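# Stow the racket fully in the open cover beside the other

## Task

Slide the loose racket completely inside the unzipped cover that already holds the second racket, so no part of it sticks out, and leave it there once the robot lets go.

## Robot and tools

Robot: two arms, left_arm and right_arm, each ending in a five-finger hand (the right arm has a right hand, the left arm its mirror-image left hand). Low-cost joints with play and weak wrists mean the hand often comes to rest 1 to 3 cm (occasionally 5 cm) off the commanded pose, usually lower; that gap alone does not mean contact. A camera stand stands behind the arms. Something may occasionally nudge a loose object.

Frames. The scene frame has its origin at table-top height, midway between the nominal arm bases, +z up, +x out over the table, and left_arm on the +y side (image left/right do not match these names). Calibrated bases: left_arm at (-0.037, +0.256, +0.027) m, quat_wxyz (+1.000, 0, 0, +0.016); right_arm at (-0.011, -0.298, +0.038) m, quat_wxyz (+1.000, 0, 0, +0.022). Reported end_effector_position (m) and end_effector_quat_wxyz for each arm are in that arm's own base frame; fixed cameras and the table use the scene frame. Motion offsets are expressed along the current Hand target's own axes.

Hand point: a point riding with the palm, 0.15 m out from the wrist mount along the fingers and 0.05 m in front of the palm. Its +z runs along straight fingers, +y points out of the palm, +x runs across the palm away from the thumb on the right hand (toward the thumb on the left hand). Straight fingertips extend 0.06 to 0.07 m past the point along +z, with finger centre lines 0.06 m behind it along -y. A wrist bracket on the little-finger side reaches 0.10 m across the palm and can strike things.

Row layout (used by execute_actions and move): one flat list of 28 numbers, each in [-1, 1], covering both arms even if one is idle. Order: left dx, dy, dz, rx, ry, rz; left thumb_turn, thumb_bend, index, middle, ring, little; left force_limit, speed; then the same 14 for the right arm. The six pose numbers are an offset from that arm's Hand target at the start of the action or move, not an absolute pose; 1.0 equals 0.6 m for dx/dy/dz or 180 degrees for the rotation vector rx/ry/rz. Sending all six zero re-asks for the current Hand target. The controller limits commanded orientation to 40 degrees from the measured one per step.

Hand numbers (absolute targets, not offsets): thumb_turn -1 beside the palm, +1 opposite the fingers; thumb_bend -1 straight, +1 fully bent; each finger -1 straight, +1 curled. force_limit maps -1..+1 to about 0..10 N at the fingertip (0..15 N for the two thumb motors); speed rises linearly from nearly 0 at -1 to full at +0.48 and stays full above that. A hand's numbers are never ignored: to keep a hand unchanged, resend the last eight numbers you actually sent to it (before any were sent, use hand_measured plus hand_force_limit and hand_speed). With the thumb turned in, the hand grasps things about 0.035 to 0.065 m thick, or handles down to about 0.025 m. For a soft grip close at speed -0.94 or below. To tighten, raise force_limit and send a more-closed target than hand_measured; to loosen, send a more-open one.

execute_actions: argument actions is a list of actions; each action is a table of up to 15 rows, one per 1/30 s step, every row offset from the same start pose; a short table repeats its final row. Optional cameras: list of names, ["all"], or []. Images return only when actions is empty or cameras are requested.

move: target is one 28-number row or a list of up to 15 rows, all offsets from the same Hand targets. speed is path top speed in m/s (0.002 to 4.3, default 0.25; rotation up to twice that in rad/s), one value or one per target. blend (m) rounds corners between listed targets; 0 stops at each. blocking=false returns after about 0.5 s while motion continues. The paths do not avoid obstacles or the other arm, and faster moves hit harder. Keep paths away from an arm's own base.

wait: seconds 0 to 10, arms hold their last command. stop: brakes a running move. zoom_image: camera (cam_high, cam_low, cam_left_wrist, cam_right_wrist) and region [x0, y0, x1, y1] pixels from the top-left, at most 504 square, on the latest image. Image sizes: cam_high and cam_low 896x504, the wrist cameras 672x504. show_instructions: shows the scene's reference pages. finished_scene: scene is this scene's number; irreversible.

Results: Hand target (the pose next offsets count from), end_effector_position/quat, joint positions, velocities (omitted when all within noise), torques (include gravity; numbers 3 and 4 wrap at ±28 N m), hand_measured, hand_stopped_by (moving, target, force, stalled, fault), hand_load_n (positive when the finger is pushed open; near 0 often means a lost grip), motor temperatures, and for move a move: line (done, off_target, moving, held, fault, with limits=paced or limits=held).

Avoid: dropping or releasing moving objects, anything leaving the table, hard hits on fixed or heavy things, squeezing or twisting fingers hard, pressing the arms or hands against each other, and long stretched holds that overheat motors (MOTOR HOT near 85 °C; at 100 °C the arm faults and falls for 30 to 60 s).

Each tool is called after "Request:" by a JSON object that holds its "api" and its "payload", one argument or row to a line.

Reference images:

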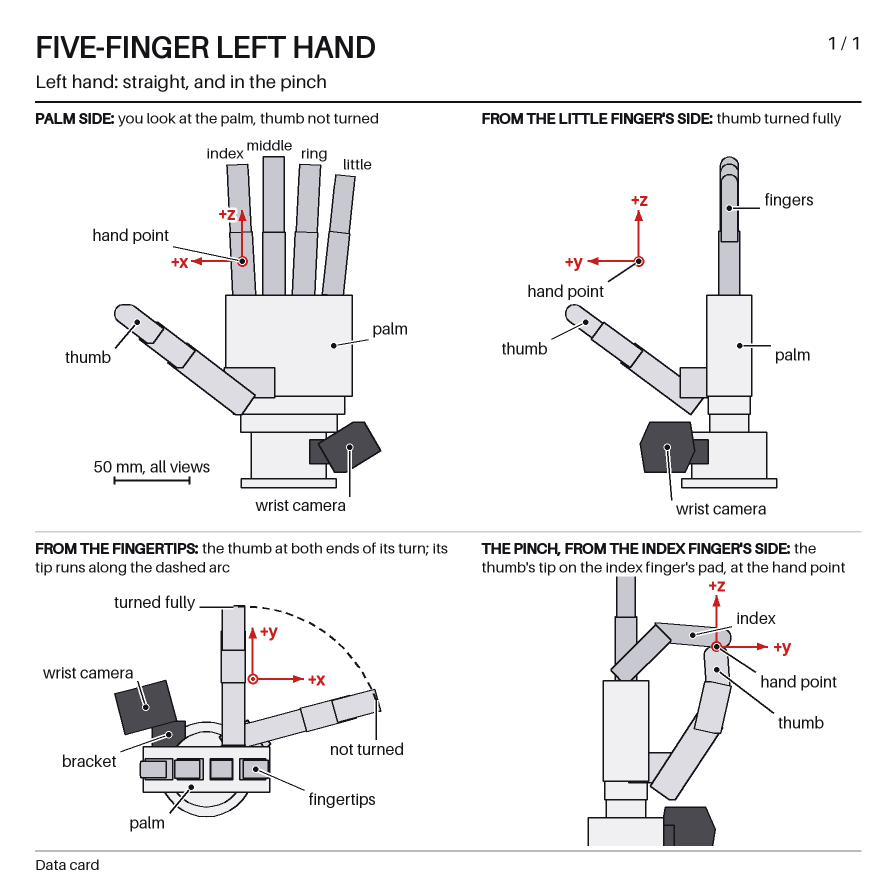

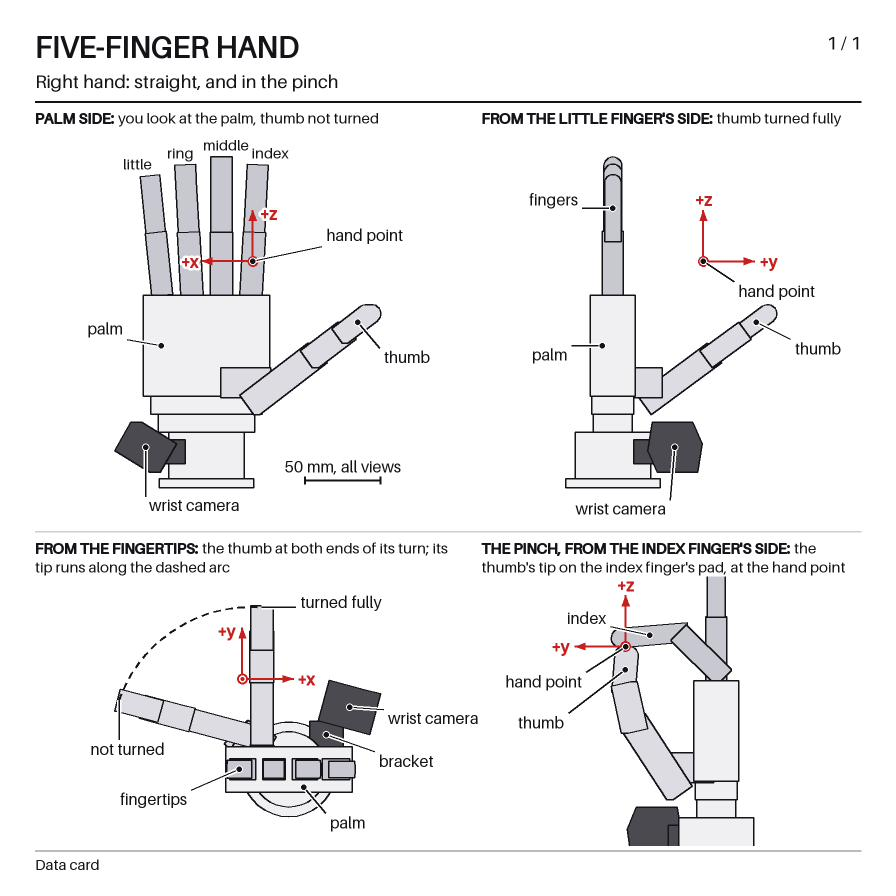

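## Session

Request:
{"api": "execute_actions", "payload": {
  "actions": []
}}

Scene clock: 0.00 s.
left_arm: end_effector_position=(+0.7214, -0.4978, +0.0677) hand_measured=(-1.000, -1.000, -1.000, -1.000, -1.000, -1.000) hand_load_n=(+0.5, +0.0, +0.0, +0.0, +0.0, +0.0) hand_stopped_by=(target, target, target, target, target, target) hand_force_limit=0.00 hand_speed=-0.80 end_effector_quat_wxyz=(+0.132, -0.058, +0.917, -0.373) | right_arm: end_effector_position=(+0.3471, -0.1215, +0.1352) hand_measured=(-1.000, -1.000, -1.000, -1.000, -1.000, -1.000) hand_load_n=(+0.0, +0.0, +0.0, +0.0, +0.0, +0.0) hand_stopped_by=(target, target, target, target, target, target) hand_force_limit=0.00 hand_speed=-0.80 end_effector_quat_wxyz=(+0.054, +0.144, +0.941, -0.301)
Joint positions: left_arm=[-0.526 2.563 2.63 -0.934 0.45 0.752] | right_arm=[-0.158 1.138 0.848 -1.151 0.61 1.675]
Joint velocities: within noise
Joint torques (N m): no reading
Motor temperatures (°C): left_arm=[27 34 28 31 29 27] | right_arm=[37 29 28 35 27 31]
Heat: left arm: hottest shoulder 34 °C; right arm: hottest waist 37 °C.
Hand target: left_arm +0.7286, -0.5015, +0.0957; +0.151, -0.051, +0.909, -0.386 | right_arm +0.3580, -0.1231, +0.1507; +0.072, +0.149, +0.939, -0.301

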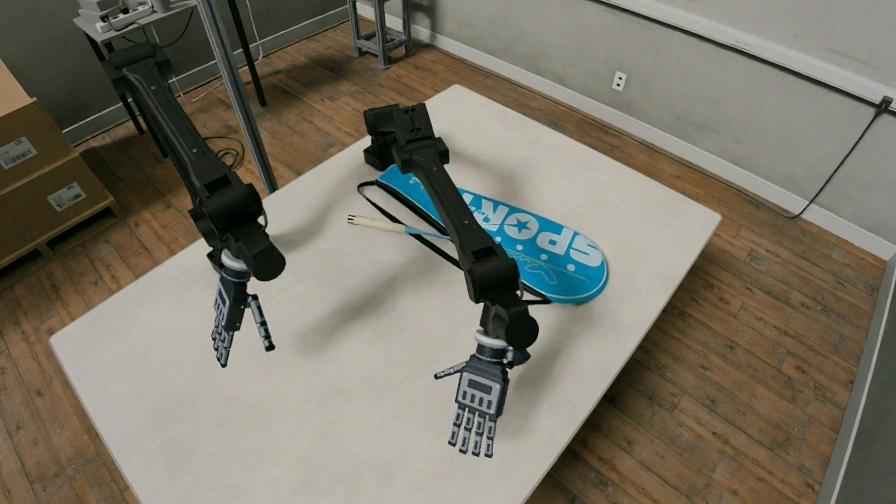

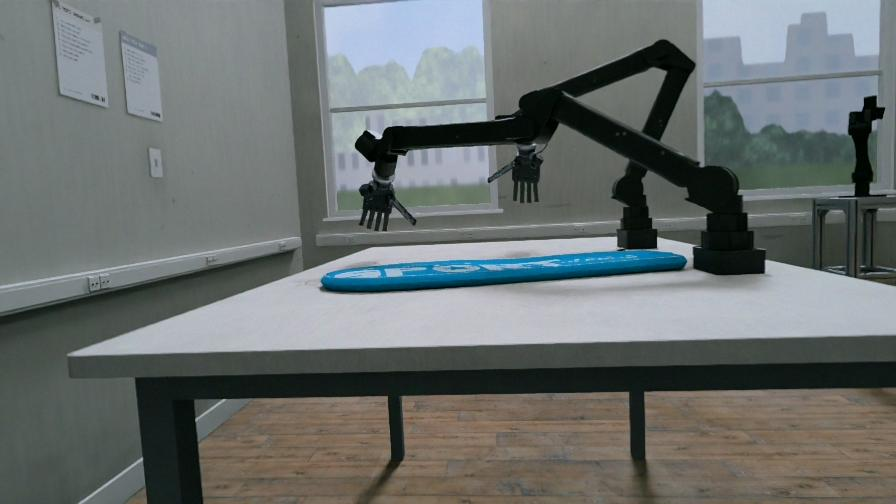

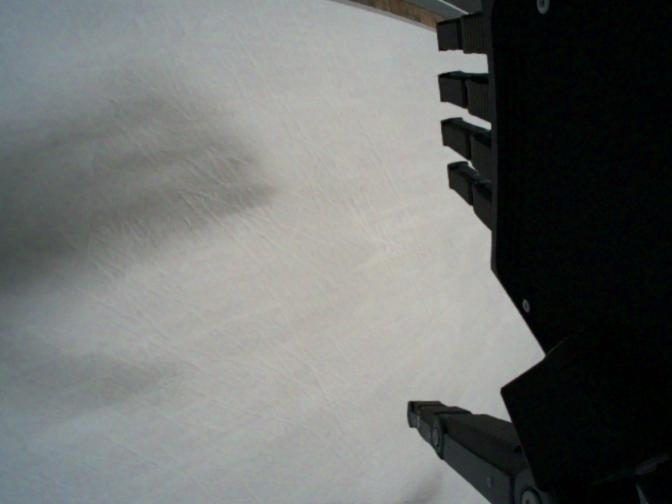

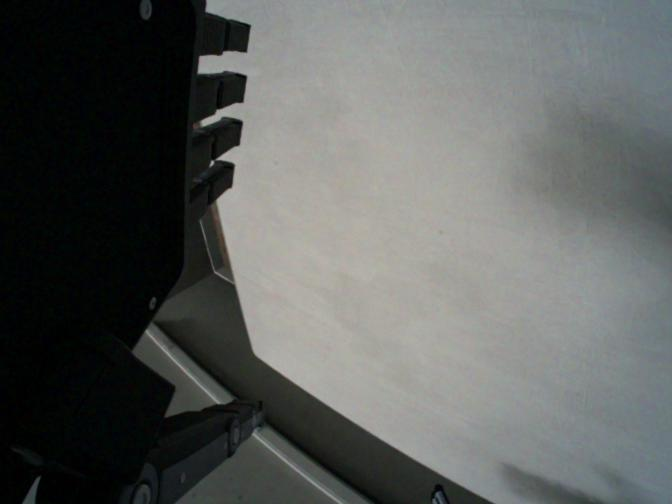

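Request:
{"api": "zoom_image", "payload": {
  "camera": "cam_high",
  "region": [330, 130, 630, 330]
}}

Request:
{"api": "zoom_image", "payload": {
  "camera": "cam_low",
  "region": [300, 220, 780, 310]
}}

Scaled by 1.680 from the camera's 896x504 image, which has a finer 1280x720 frame.

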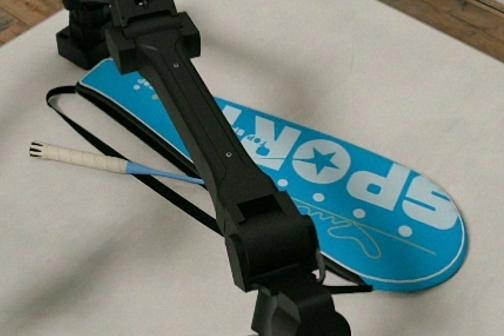

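Scaled by 1.050 from the camera's 896x504 image, which has a finer 1280x720 frame.

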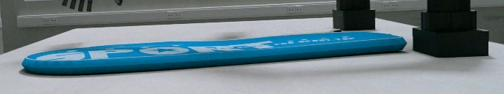

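Request:
{"api": "move", "payload": {
  "target": [0.184,0.209,-0.941,-0.0367,-0.112,-0.1026,-1,-1,-1,-1,-1,-1,0,-0.8, 0,0,0,0,0,0,-1,-1,-1,-1,-1,-1,0,-0.8],
  "cameras": ["all"]
}}

Scene clock: 23.37 s.
left_arm: end_effector_position=(+0.4505, -0.0521, +0.3433) hand_measured=(-1.000, -1.000, -1.000, -1.000, -1.000, -1.000) hand_load_n=(-0.5, +0.0, +0.0, +0.0, +0.0, +0.0) hand_stopped_by=(target, target, target, target, target, target) hand_force_limit=0.00 hand_speed=-0.80 end_effector_quat_wxyz=(+0.235, -0.279, +0.868, -0.337) | right_arm: end_effector_position=(+0.3471, -0.1215, +0.1352) hand_measured=(-1.000, -1.000, -1.000, -1.000, -1.000, -1.000) hand_load_n=(+0.0, +0.0, +0.0, +0.0, +0.0, +0.0) hand_stopped_by=(target, target, target, target, target, target) hand_force_limit=0.00 hand_speed=-0.80 end_effector_quat_wxyz=(+0.054, +0.144, +0.941, -0.301)
Joint positions: left_arm=[0.051 1.215 1.396 -1.041 0.505 0.81] | right_arm=[-0.158 1.138 0.848 -1.151 0.61 1.675]
Joint torques (N m): left_arm=[1.44 -9.05 9.24 0.62 0.68 0.12] | right_arm=[-0.21 -5.3 9.46 0.14 0.48 0.13]
Heat: left arm: hottest shoulder 36 °C; right arm: hottest waist 37 °C.
Hand target: left_arm +0.4494, -0.0504, +0.3509; +0.240, -0.270, +0.869, -0.337 | right_arm +0.3580, -0.1231, +0.1507; +0.072, +0.149, +0.939, -0.301
Off the commanded pose: left_arm 0.008 m, 1 deg | right_arm 0.019 m, 2 deg.
move: off_target (right_arm)

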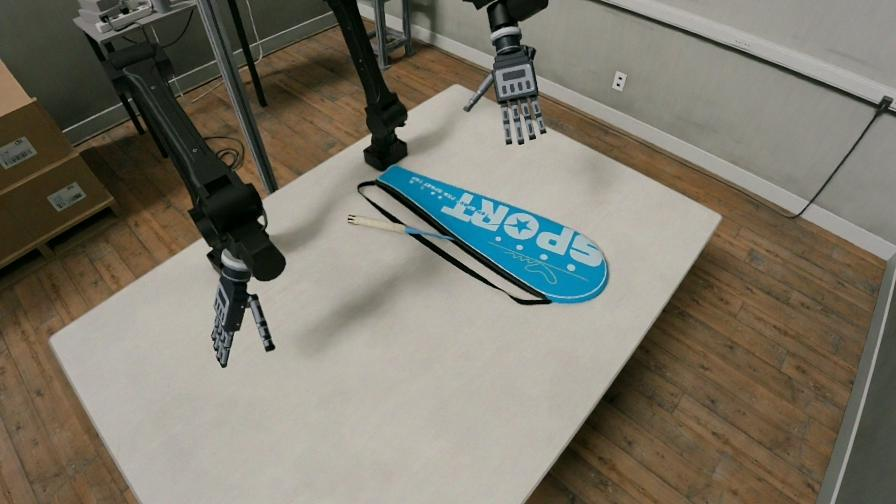

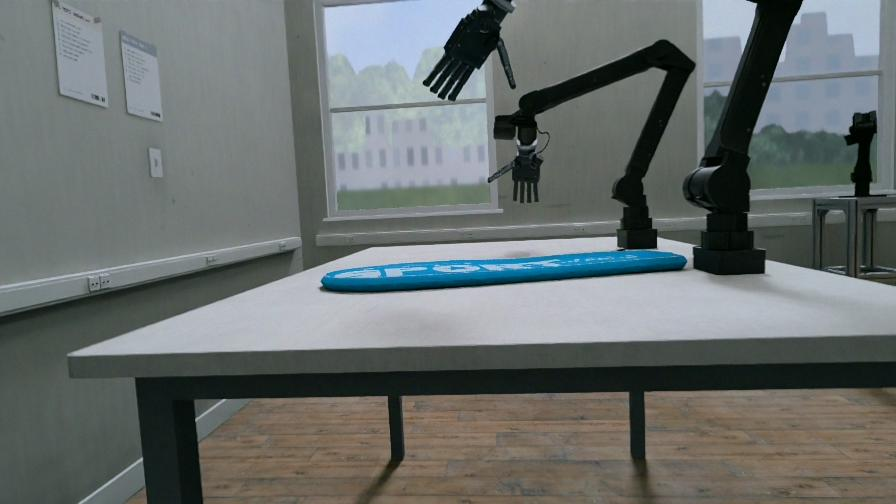

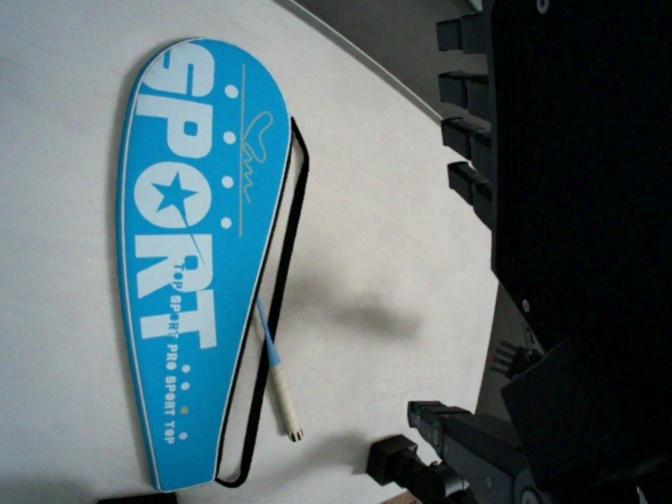

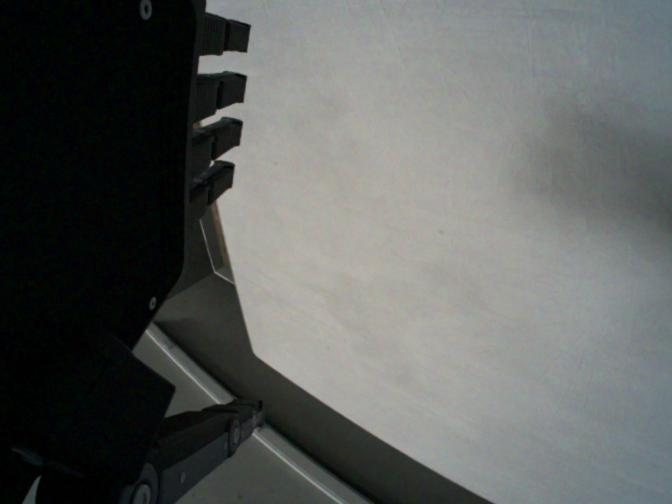

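Request:
{"api": "zoom_image", "payload": {
  "camera": "cam_high",
  "region": [340, 150, 490, 260]
}}

Request:
{"api": "zoom_image", "payload": {
  "camera": "cam_high",
  "region": [430, 190, 620, 320]
}}

Request:
{"api": "zoom_image", "payload": {
  "camera": "cam_left_wrist",
  "region": [200, 200, 360, 500]
}}

Request:
{"api": "zoom_image", "payload": {
  "camera": "cam_left_wrist",
  "region": [180, 40, 340, 320]
}}

Scaled by 3.360 from the camera's 896x504 image, which has a finer 1280x720 frame.

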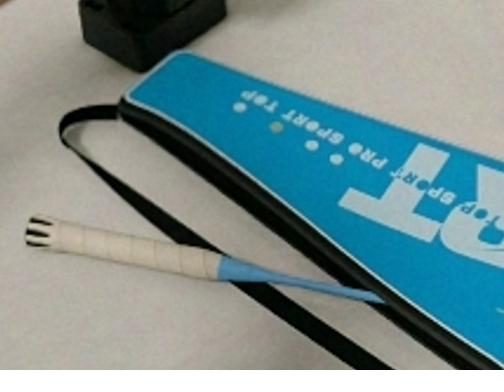

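Scaled by 2.653 from the camera's 896x504 image, which has a finer 1280x720 frame.

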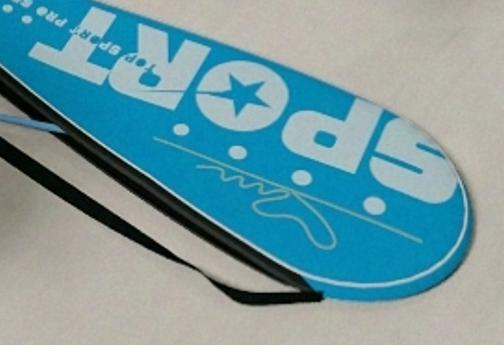

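Scaled by 1.680 from the camera's 672x504 image, which has a finer 960x720 frame.

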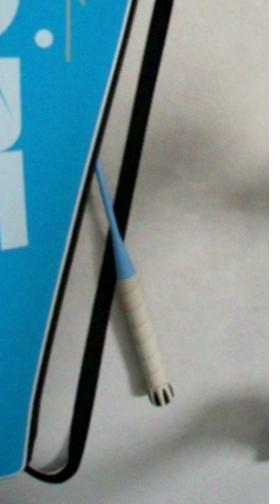

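Scaled by 1.800 from the camera's 672x504 image, which has a finer 960x720 frame.

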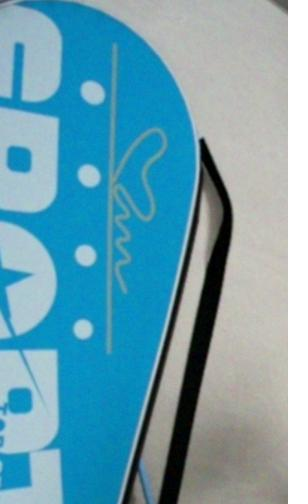

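Request:
{"api": "move", "payload": {
  "target": [0,0,0,0,0,0,-1,-1,-1,-1,-1,-1,0,-0.8, 0.2785,0.404,-0.290,-0.4127,-0.3473,-0.2409,-1,-1,-1,-1,-1,-1,0,-0.8],
  "cameras": ["all"]
}}

Scene clock: 200.03 s.
left_arm: end_effector_position=(+0.4504, -0.0521, +0.3432) hand_measured=(-1.000, -1.000, -1.000, -1.000, -1.000, -1.000) hand_load_n=(+0.0, +0.0, +0.0, +0.0, +0.0, +0.0) hand_stopped_by=(target, target, target, target, target, target) hand_force_limit=0.00 hand_speed=-0.80 end_effector_quat_wxyz=(+0.234, -0.278, +0.868, -0.337) | right_arm: end_effector_position=(+0.2715, +0.2024, +0.1208) hand_measured=(-1.000, -1.000, -1.000, -1.000, -1.000, -1.000) hand_load_n=(+0.0, +0.0, +0.0, +0.0, -0.5, +0.0) hand_stopped_by=(target, target, target, target, target, target) hand_force_limit=0.00 hand_speed=-0.80 end_effector_quat_wxyz=(+0.467, -0.397, +0.751, +0.246)
Joint positions: left_arm=[0.051 1.215 1.396 -1.042 0.505 0.81] | right_arm=[0.064 1.018 0.259 0.083 -0.784 1.053]
Joint torques (N m): left_arm=[1.38 -9.11 9.22 0.59 0.68 0.16] | right_arm=[1.03 -1.96 6.01 1.88 -0.56 0.27]
Motor temperatures (°C): left_arm=[26 34 34 29 28 27] | right_arm=[35 29 39 32 27 27]
Heat: left arm: hottest shoulder 34 °C; right arm: hottest elbow 39 °C.
Hand target: left_arm +0.4493, -0.0503, +0.3509; +0.240, -0.271, +0.869, -0.337 | right_arm +0.2705, +0.2062, +0.1216; +0.470, -0.400, +0.746, +0.251
Off the commanded pose: left_arm 0.008 m, 1 deg | right_arm 0.004 m, 1 deg.
move: done

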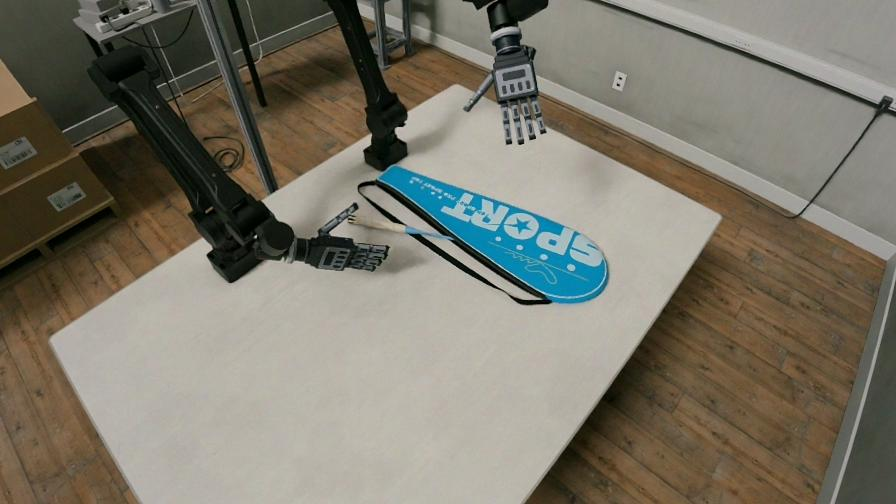

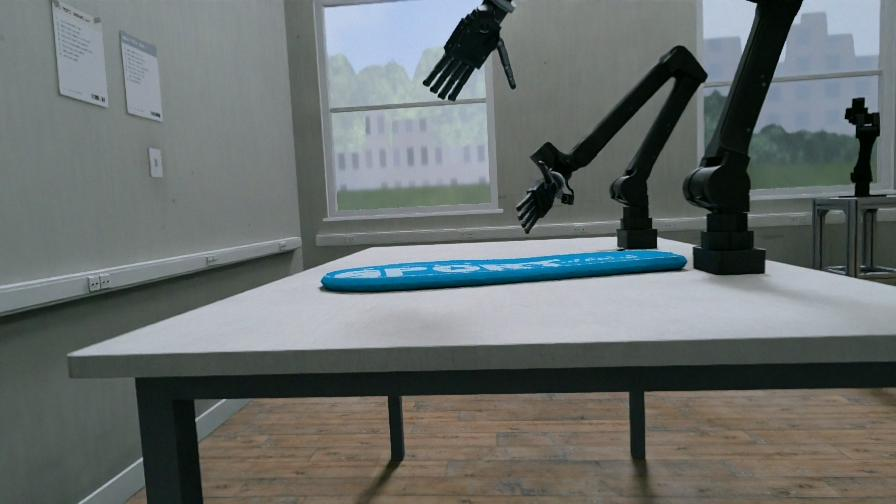

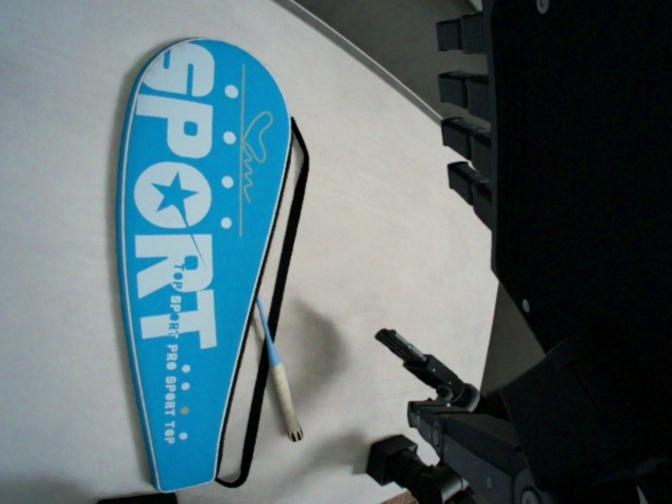

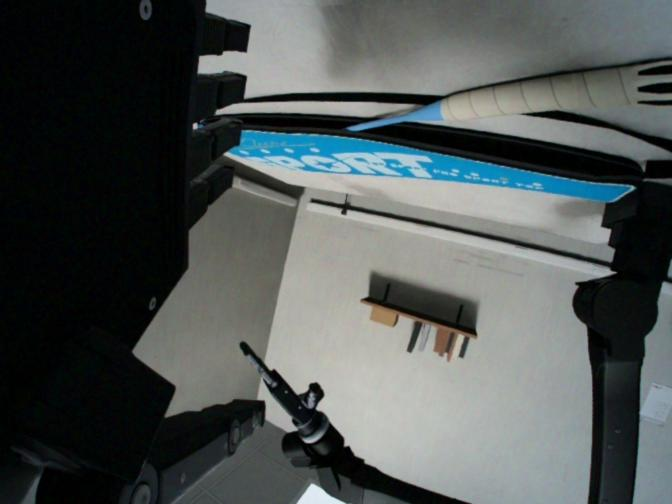

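Request:
{"api": "zoom_image", "payload": {
  "camera": "cam_right_wrist",
  "region": [230, 50, 672, 220]
}}

Request:
{"api": "zoom_image", "payload": {
  "camera": "cam_right_wrist",
  "region": [400, 50, 672, 220]
}}

Request:
{"api": "zoom_image", "payload": {
  "camera": "cam_right_wrist",
  "region": [230, 80, 450, 180]
}}

Scaled by 1.140 from the camera's 672x504 image, which has a finer 960x720 frame.

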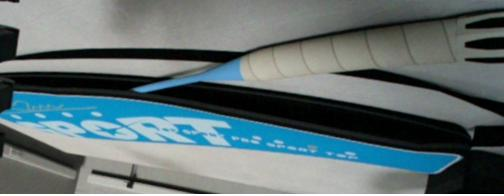

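Scaled by 1.853 from the camera's 672x504 image, which has a finer 960x720 frame.

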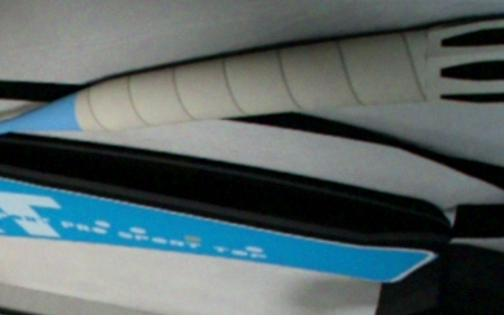

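Scaled by 2.291 from the camera's 672x504 image, which has a finer 960x720 frame.

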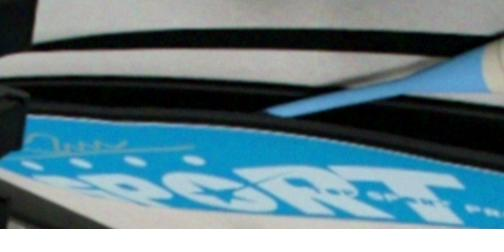

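Request:
{"api": "move", "payload": {
  "target": [0,0,0,0,0,0,-1,-1,-1,-1,-1,-1,0,-0.8, 0.0425,0.4488,-0.1287,-0.1848,0.3236,-0.2928,-1,-1,-1,-1,-1,-1,0,-0.8],
  "cameras": ["all"]
}}

Scene clock: 263.63 s.
left_arm: end_effector_position=(+0.4504, -0.0521, +0.3432) hand_measured=(-1.000, -1.000, -1.000, -1.000, -1.000, -1.000) hand_load_n=(+0.0, +0.0, +0.0, +0.0, +0.0, -0.5) hand_stopped_by=(target, target, target, target, target, target) hand_force_limit=0.00 hand_speed=-0.80 end_effector_quat_wxyz=(+0.234, -0.278, +0.868, -0.337) | right_arm: end_effector_position=(-0.0011, +0.2677, +0.1118) hand_measured=(-1.000, -1.000, -1.000, -1.000, -1.000, -1.000) hand_load_n=(+0.0, +0.0, +0.0, +0.0, -0.5, +0.0) hand_stopped_by=(target, target, target, target, target, target) hand_force_limit=0.00 hand_speed=-0.80 end_effector_quat_wxyz=(+0.020, +0.846, -0.532, +0.005)
Joint positions: left_arm=[0.051 1.215 1.396 -1.042 0.505 0.81] | right_arm=[1.325 1.135 0.806 -1.282 -0.004 0.877]
Joint torques (N m): left_arm=[1.44 -9.05 9.22 0.61 0.68 0.16] | right_arm=[0.97 -3.84 11.55 -0.66 0.09 0.25]
Heat: left arm: hottest shoulder 34 °C; right arm: hottest waist 35 °C.
Hand target: left_arm +0.4493, -0.0503, +0.3509; +0.240, -0.271, +0.869, -0.337 | right_arm +0.0017, +0.2886, +0.1316; +0.000, +0.846, -0.533, +0.000
Off the commanded pose: left_arm 0.008 m, 1 deg | right_arm 0.029 m, 2 deg.
move: off_target (right_arm)

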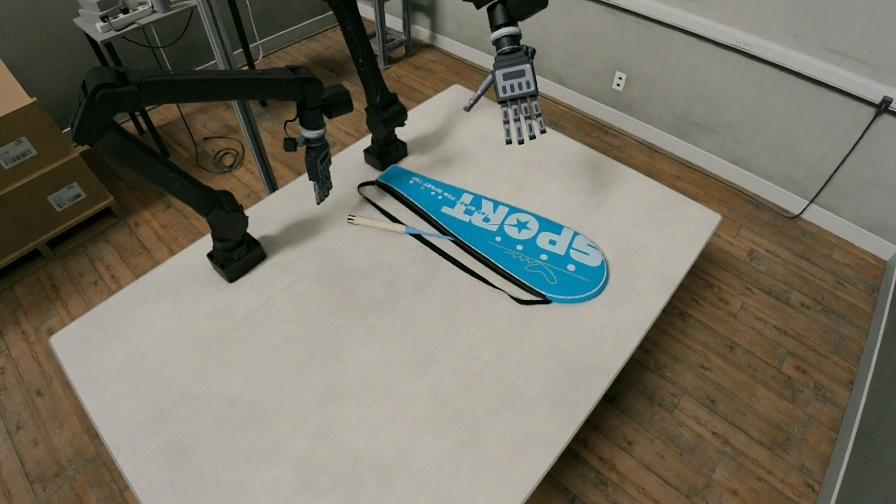

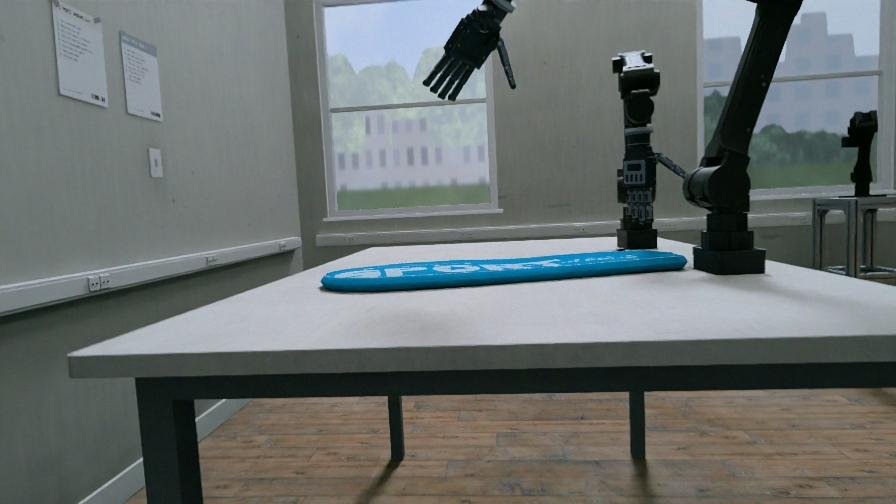

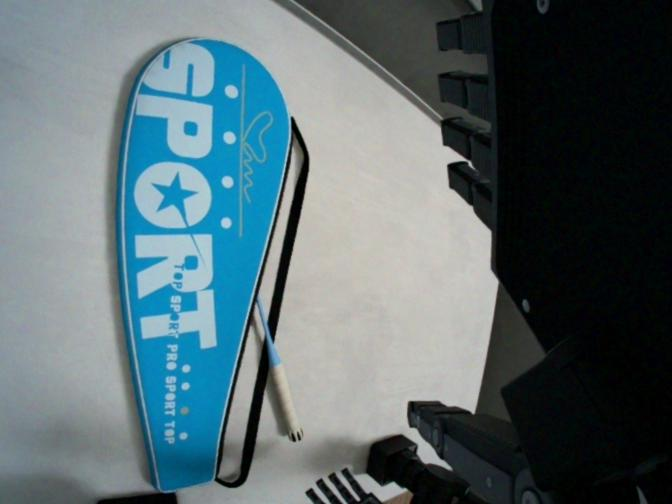

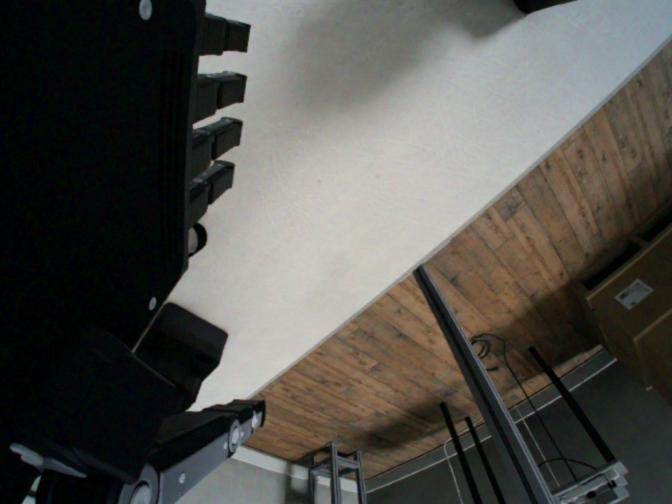

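Request:
{"api": "move", "payload": {
  "target": [0,0,0,0,0,0,-1,-1,-1,-1,-1,-1,0,-0.8, -0.029,0,0.0667,0,0,0,-1,-1,-1,-1,-1,-1,0,-0.8],
  "cameras": ["all"],
  "speed": 0.1
}}

Scene clock: 275.63 s.
left_arm: end_effector_position=(+0.4504, -0.0521, +0.3432) hand_measured=(-1.000, -1.000, -1.000, -1.000, -1.000, -1.000) hand_load_n=(+0.0, +0.0, +0.0, +0.0, +0.0, -0.5) hand_stopped_by=(target, target, target, target, target, target) hand_force_limit=0.00 hand_speed=-0.80 end_effector_quat_wxyz=(+0.234, -0.278, +0.868, -0.337) | right_arm: end_effector_position=(-0.0028, +0.2932, +0.0892) hand_measured=(-1.000, -1.000, -1.000, -1.000, -1.000, -1.000) hand_load_n=(+0.0, +0.0, +0.0, +0.0, +0.0, +0.0) hand_stopped_by=(target, target, target, target, target, target) hand_force_limit=0.00 hand_speed=-0.80 end_effector_quat_wxyz=(+0.012, +0.844, -0.536, +0.002)
Joint positions: left_arm=[0.051 1.215 1.396 -1.042 0.505 0.81] | right_arm=[1.351 1.216 0.806 -1.183 -0.003 0.913]
Joint torques (N m): left_arm=[1.38 -9.05 9.22 0.61 0.68 0.16] | right_arm=[1.14 -4.6 7.84 0.36 0.09 0.21]
Heat: left arm: hottest elbow 34 °C; right arm: hottest waist 35 °C.
Hand target: left_arm +0.4493, -0.0503, +0.3509; +0.240, -0.271, +0.869, -0.337 | right_arm -0.0059, +0.3043, +0.0916; +0.000, +0.846, -0.533, +0.000
Off the commanded pose: left_arm 0.008 m, 1 deg | right_arm 0.012 m, 1 deg.
move: off_target (right_arm)

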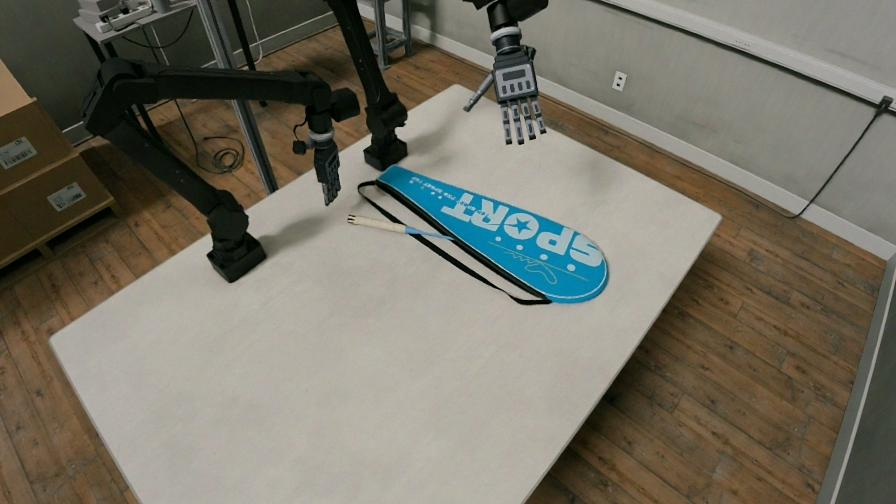

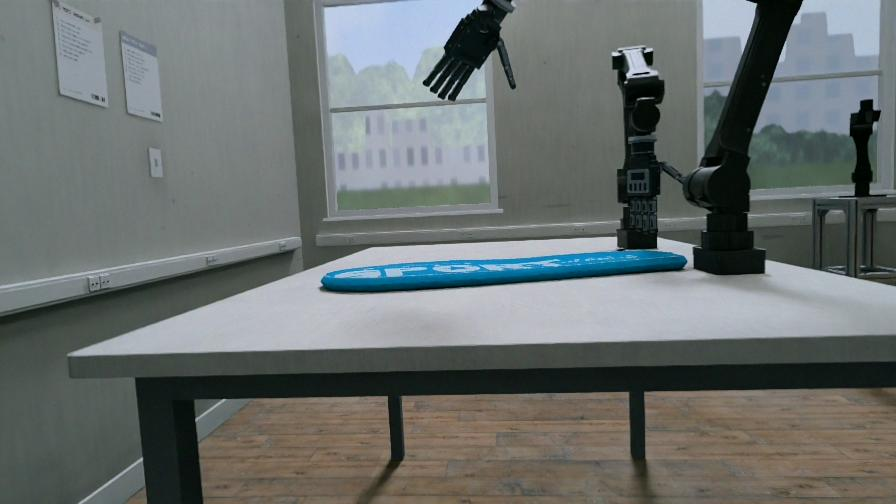

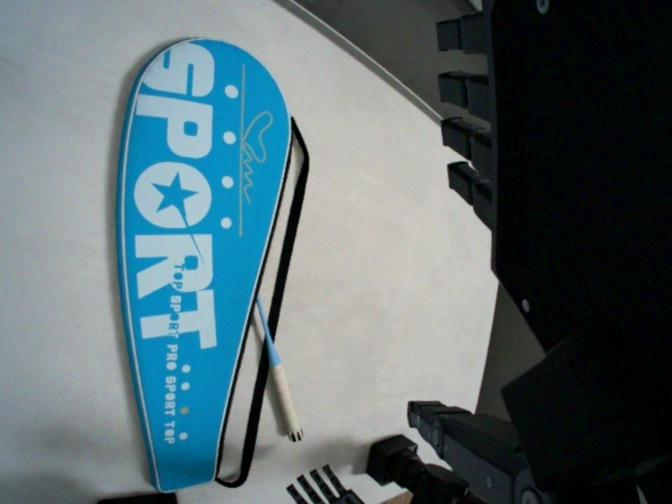

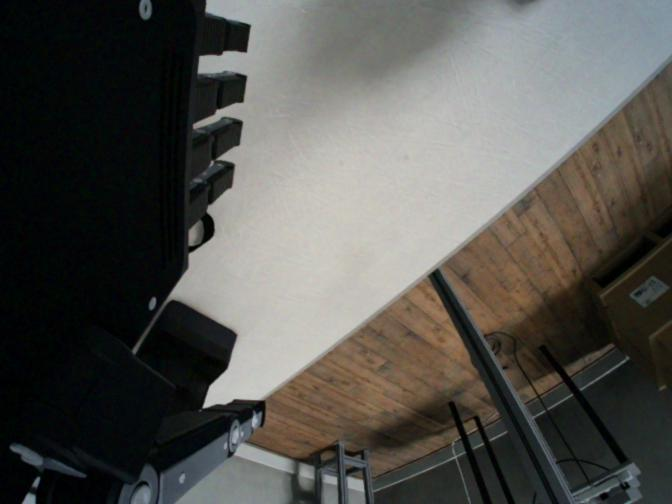

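Request:
{"api": "move", "payload": {
  "target": [0,0,0,0,0,0,-1,-1,-1,-1,-1,-1,0,-0.8, 0.008,0,0.070,0,0,0,-1,-1,-1,-1,-1,-1,0,-0.8],
  "cameras": ["cam_high","cam_low","cam_left_wrist"],
  "speed": 0.1
}}

Request:
{"api": "zoom_image", "payload": {
  "camera": "cam_high",
  "region": [300, 150, 450, 250]
}}

Request:
{"api": "zoom_image", "payload": {
  "camera": "cam_low",
  "region": [580, 150, 780, 280]
}}

Scene clock: 282.10 s.
left_arm: end_effector_position=(+0.4504, -0.0521, +0.3432) hand_measured=(-1.000, -1.000, -1.000, -1.000, -1.000, -1.000) hand_load_n=(+0.0, +0.0, +0.0, +0.0, +0.0, +0.0) hand_stopped_by=(target, target, target, target, target, target) hand_force_limit=0.00 hand_speed=-0.80 end_effector_quat_wxyz=(+0.234, -0.278, +0.868, -0.337) | right_arm: end_effector_position=(-0.0017, +0.2975, +0.0531) hand_measured=(-1.000, -1.000, -1.000, -1.000, -1.000, -1.000) hand_load_n=(+0.0, +0.0, +0.0, +0.0, +0.0, +0.0) hand_stopped_by=(target, target, target, target, target, target) hand_force_limit=0.00 hand_speed=-0.80 end_effector_quat_wxyz=(+0.003, +0.844, -0.536, +0.000)
Joint positions: left_arm=[0.051 1.215 1.396 -1.042 0.505 0.81] | right_arm=[1.351 1.267 0.743 -1.052 -0.002 0.913]
Joint torques (N m): left_arm=[1.32 -9.11 9.24 0.61 0.68 0.16] | right_arm=[0.32 -4.84 6.11 0.4 0.08 0.14]
Heat: left arm: hottest elbow 34 °C; right arm: hottest waist 35 °C.
Hand target: left_arm +0.4493, -0.0503, +0.3509; +0.240, -0.271, +0.869, -0.337 | right_arm -0.0037, +0.3000, +0.0496; +0.000, +0.846, -0.533, +0.000
Off the commanded pose: left_arm 0.008 m, 1 deg | right_arm 0.005 m, 1 deg.
move: done
Images, in order (width x height): cam_high 896x504, cam_low 896x504, cam_left_wrist 672x504.

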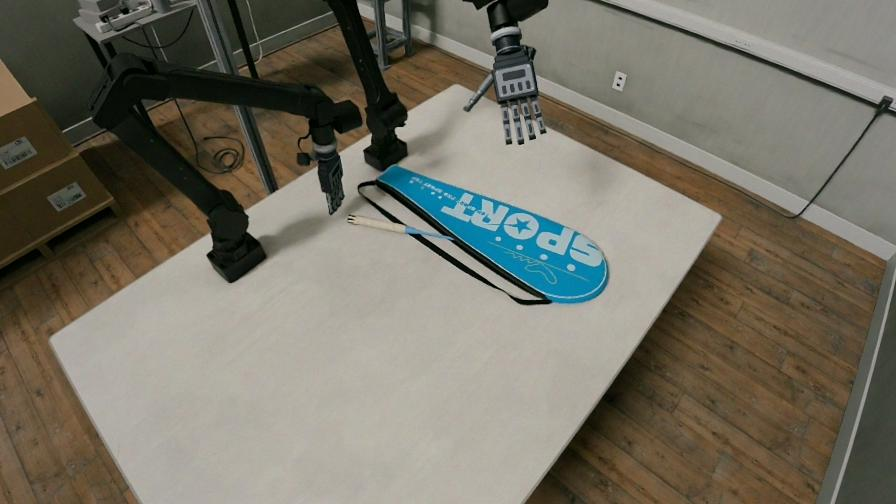

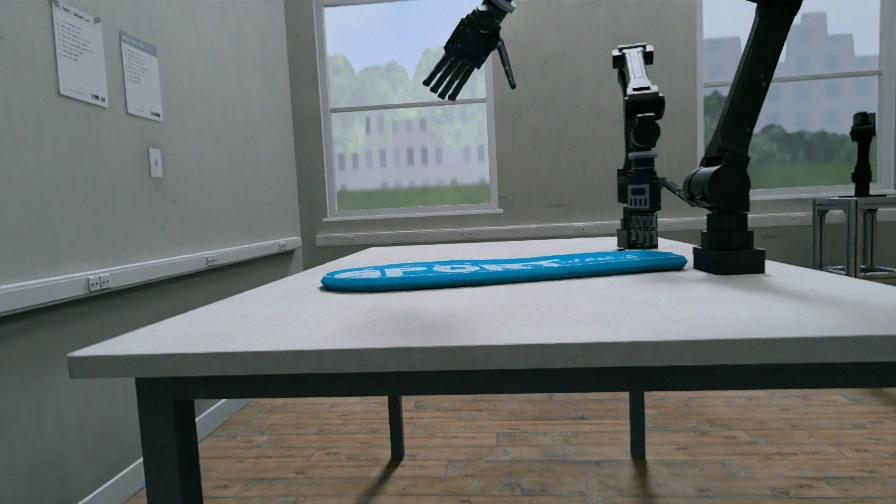

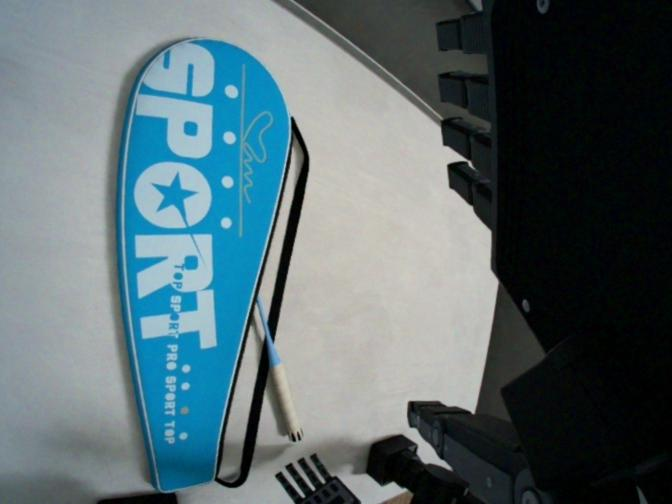

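Scaled by 3.360 from the camera's 896x504 image, which has a finer 1280x720 frame.

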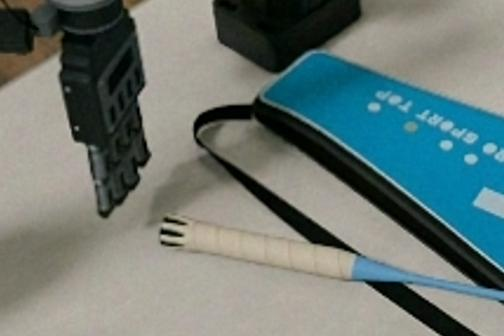

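Scaled by 2.520 from the camera's 896x504 image, which has a finer 1280x720 frame.

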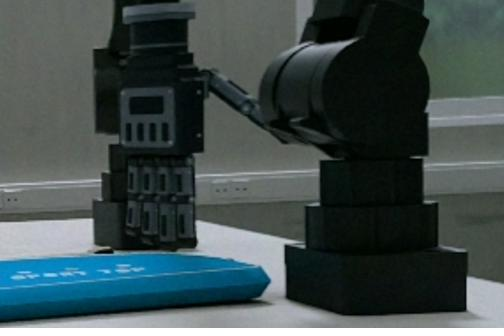

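Request:
{"api": "move", "payload": {
  "target": [0,0,0,0,0,0,-1,-1,-1,-1,-1,-1,0,-0.8, 0.017,0,0.015,0,0,0,-1,-1,-1,-1,-1,-1,0,-0.8],
  "cameras": ["cam_high"],
  "speed": 0.05
}}

Request:
{"api": "zoom_image", "payload": {
  "camera": "cam_high",
  "region": [300, 150, 450, 250]
}}

Scene clock: 290.63 s.
left_arm: end_effector_position=(+0.4504, -0.0521, +0.3432) hand_measured=(-1.000, -1.000, -1.000, -1.000, -1.000, -1.000) hand_load_n=(+0.0, +0.0, +0.0, +0.0, +0.0, +0.0) hand_stopped_by=(target, target, target, target, target, target) hand_force_limit=0.00 hand_speed=-0.80 end_effector_quat_wxyz=(+0.234, -0.278, +0.868, -0.337) | right_arm: end_effector_position=(-0.0034, +0.2894, +0.0426) hand_measured=(-1.000, -1.000, -1.000, -1.000, -1.000, -1.000) hand_load_n=(+0.0, +0.0, +0.0, +0.0, +0.0, +0.0) hand_stopped_by=(target, target, target, target, target, target) hand_force_limit=0.00 hand_speed=-0.80 end_effector_quat_wxyz=(+0.006, +0.846, -0.533, +0.001)
Joint positions: left_arm=[0.051 1.215 1.396 -1.042 0.505 0.81] | right_arm=[1.351 1.267 0.71 -1.026 -0.002 0.905]
Joint torques (N m): left_arm=[1.38 -9.11 9.21 0.61 0.68 0.16] | right_arm=[-1.44 -5.19 5.87 0.39 0.09 0.01]
Heat: left arm: hottest elbow 34 °C; right arm: hottest waist 35 °C.
Hand target: left_arm +0.4493, -0.0503, +0.3509; +0.240, -0.271, +0.869, -0.337 | right_arm +0.0007, +0.2908, +0.0406; +0.000, +0.846, -0.533, +0.000
Off the commanded pose: left_arm 0.008 m, 1 deg | right_arm 0.005 m, 1 deg.
move: done
Images, in order (width x height): cam_high 896x504.

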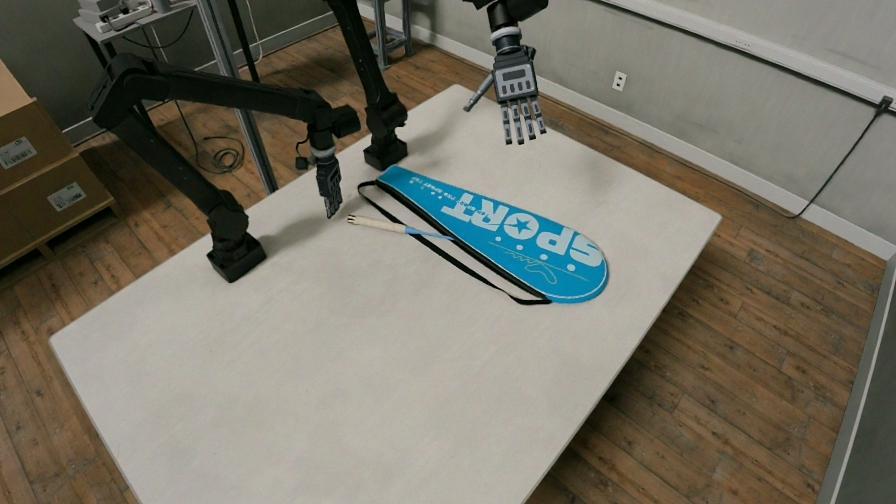

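Scaled by 3.360 from the camera's 896x504 image, which has a finer 1280x720 frame.

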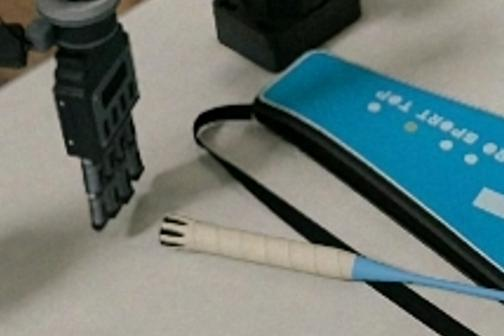

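Request:
{"api": "move", "payload": {
  "target": [0,0,0,0,0,0,-1,-1,-1,-1,-1,-1,0,-0.8, 0.008,-0.095,0,0,0,0,-1,-1,-1,-1,-1,-1,0,-0.8],
  "cameras": ["cam_high","cam_left_wrist"],
  "speed": 0.08
}}

Request:
{"api": "zoom_image", "payload": {
  "camera": "cam_high",
  "region": [300, 150, 450, 250]
}}

Scene clock: 299.47 s.
left_arm: end_effector_position=(+0.4504, -0.0521, +0.3432) hand_measured=(-1.000, -1.000, -1.000, -1.000, -1.000, -1.000) hand_load_n=(+0.0, +0.0, +0.0, +0.0, +0.0, +0.0) hand_stopped_by=(target, target, target, target, target, target) hand_force_limit=0.00 hand_speed=-0.80 end_effector_quat_wxyz=(+0.234, -0.278, +0.868, -0.337) | right_arm: end_effector_position=(+0.0363, +0.2877, +0.0332) hand_measured=(-1.000, -1.000, -1.000, -1.000, -1.000, -1.000) hand_load_n=(+0.0, -0.5, +0.0, -2.5, +0.0, +0.0) hand_stopped_by=(target, target, target, target, target, target) hand_force_limit=0.00 hand_speed=-0.80 end_effector_quat_wxyz=(+0.023, +0.850, -0.526, +0.003)
Joint positions: left_arm=[0.051 1.215 1.396 -1.042 0.505 0.81] | right_arm=[1.222 1.342 0.744 -1.02 -0.004 0.759]
Joint torques (N m): left_arm=[1.38 -9.11 9.24 0.61 0.68 0.16] | right_arm=[-1.9 -4.48 9.63 0.39 0.17 0.03]
Heat: left arm: hottest elbow 34 °C; right arm: hottest waist 35 °C.
Hand target: left_arm +0.4493, -0.0503, +0.3509; +0.240, -0.271, +0.869, -0.337 | right_arm +0.0541, +0.3111, +0.0406; +0.000, +0.846, -0.533, +0.000
Off the commanded pose: left_arm 0.008 m, 1 deg | right_arm 0.030 m, 3 deg.
move: off_target (right_arm)
Images, in order (width x height): cam_high 896x504, cam_left_wrist 672x504.

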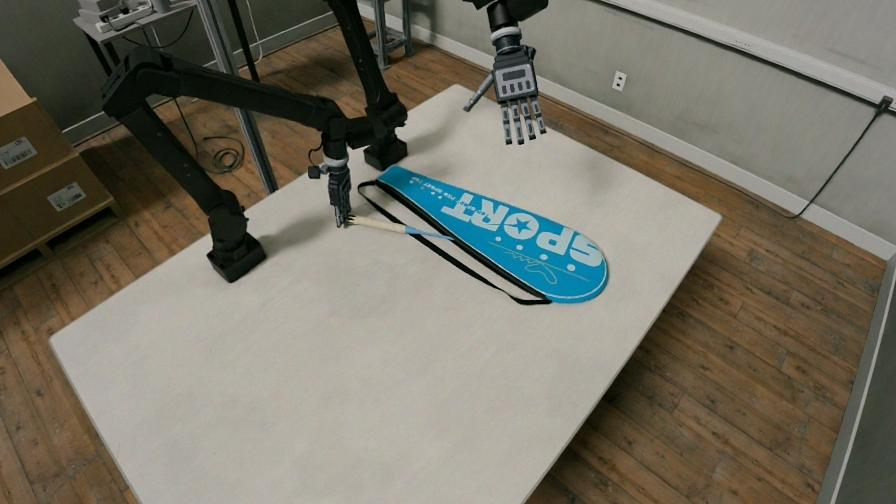

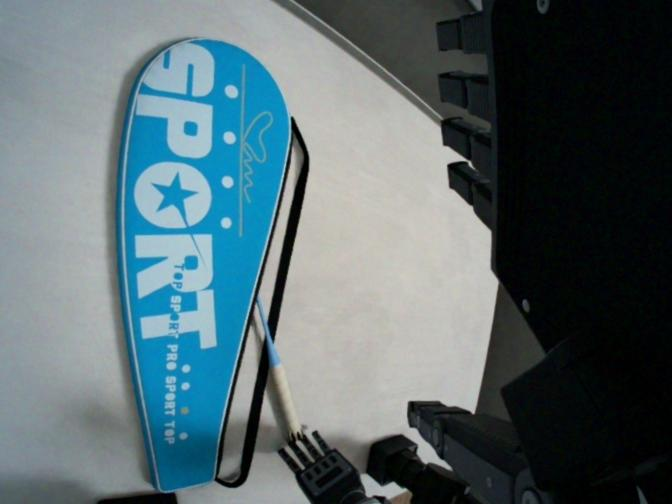

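Scaled by 3.360 from the camera's 896x504 image, which has a finer 1280x720 frame.

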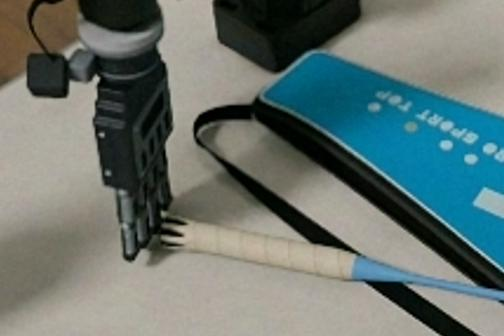

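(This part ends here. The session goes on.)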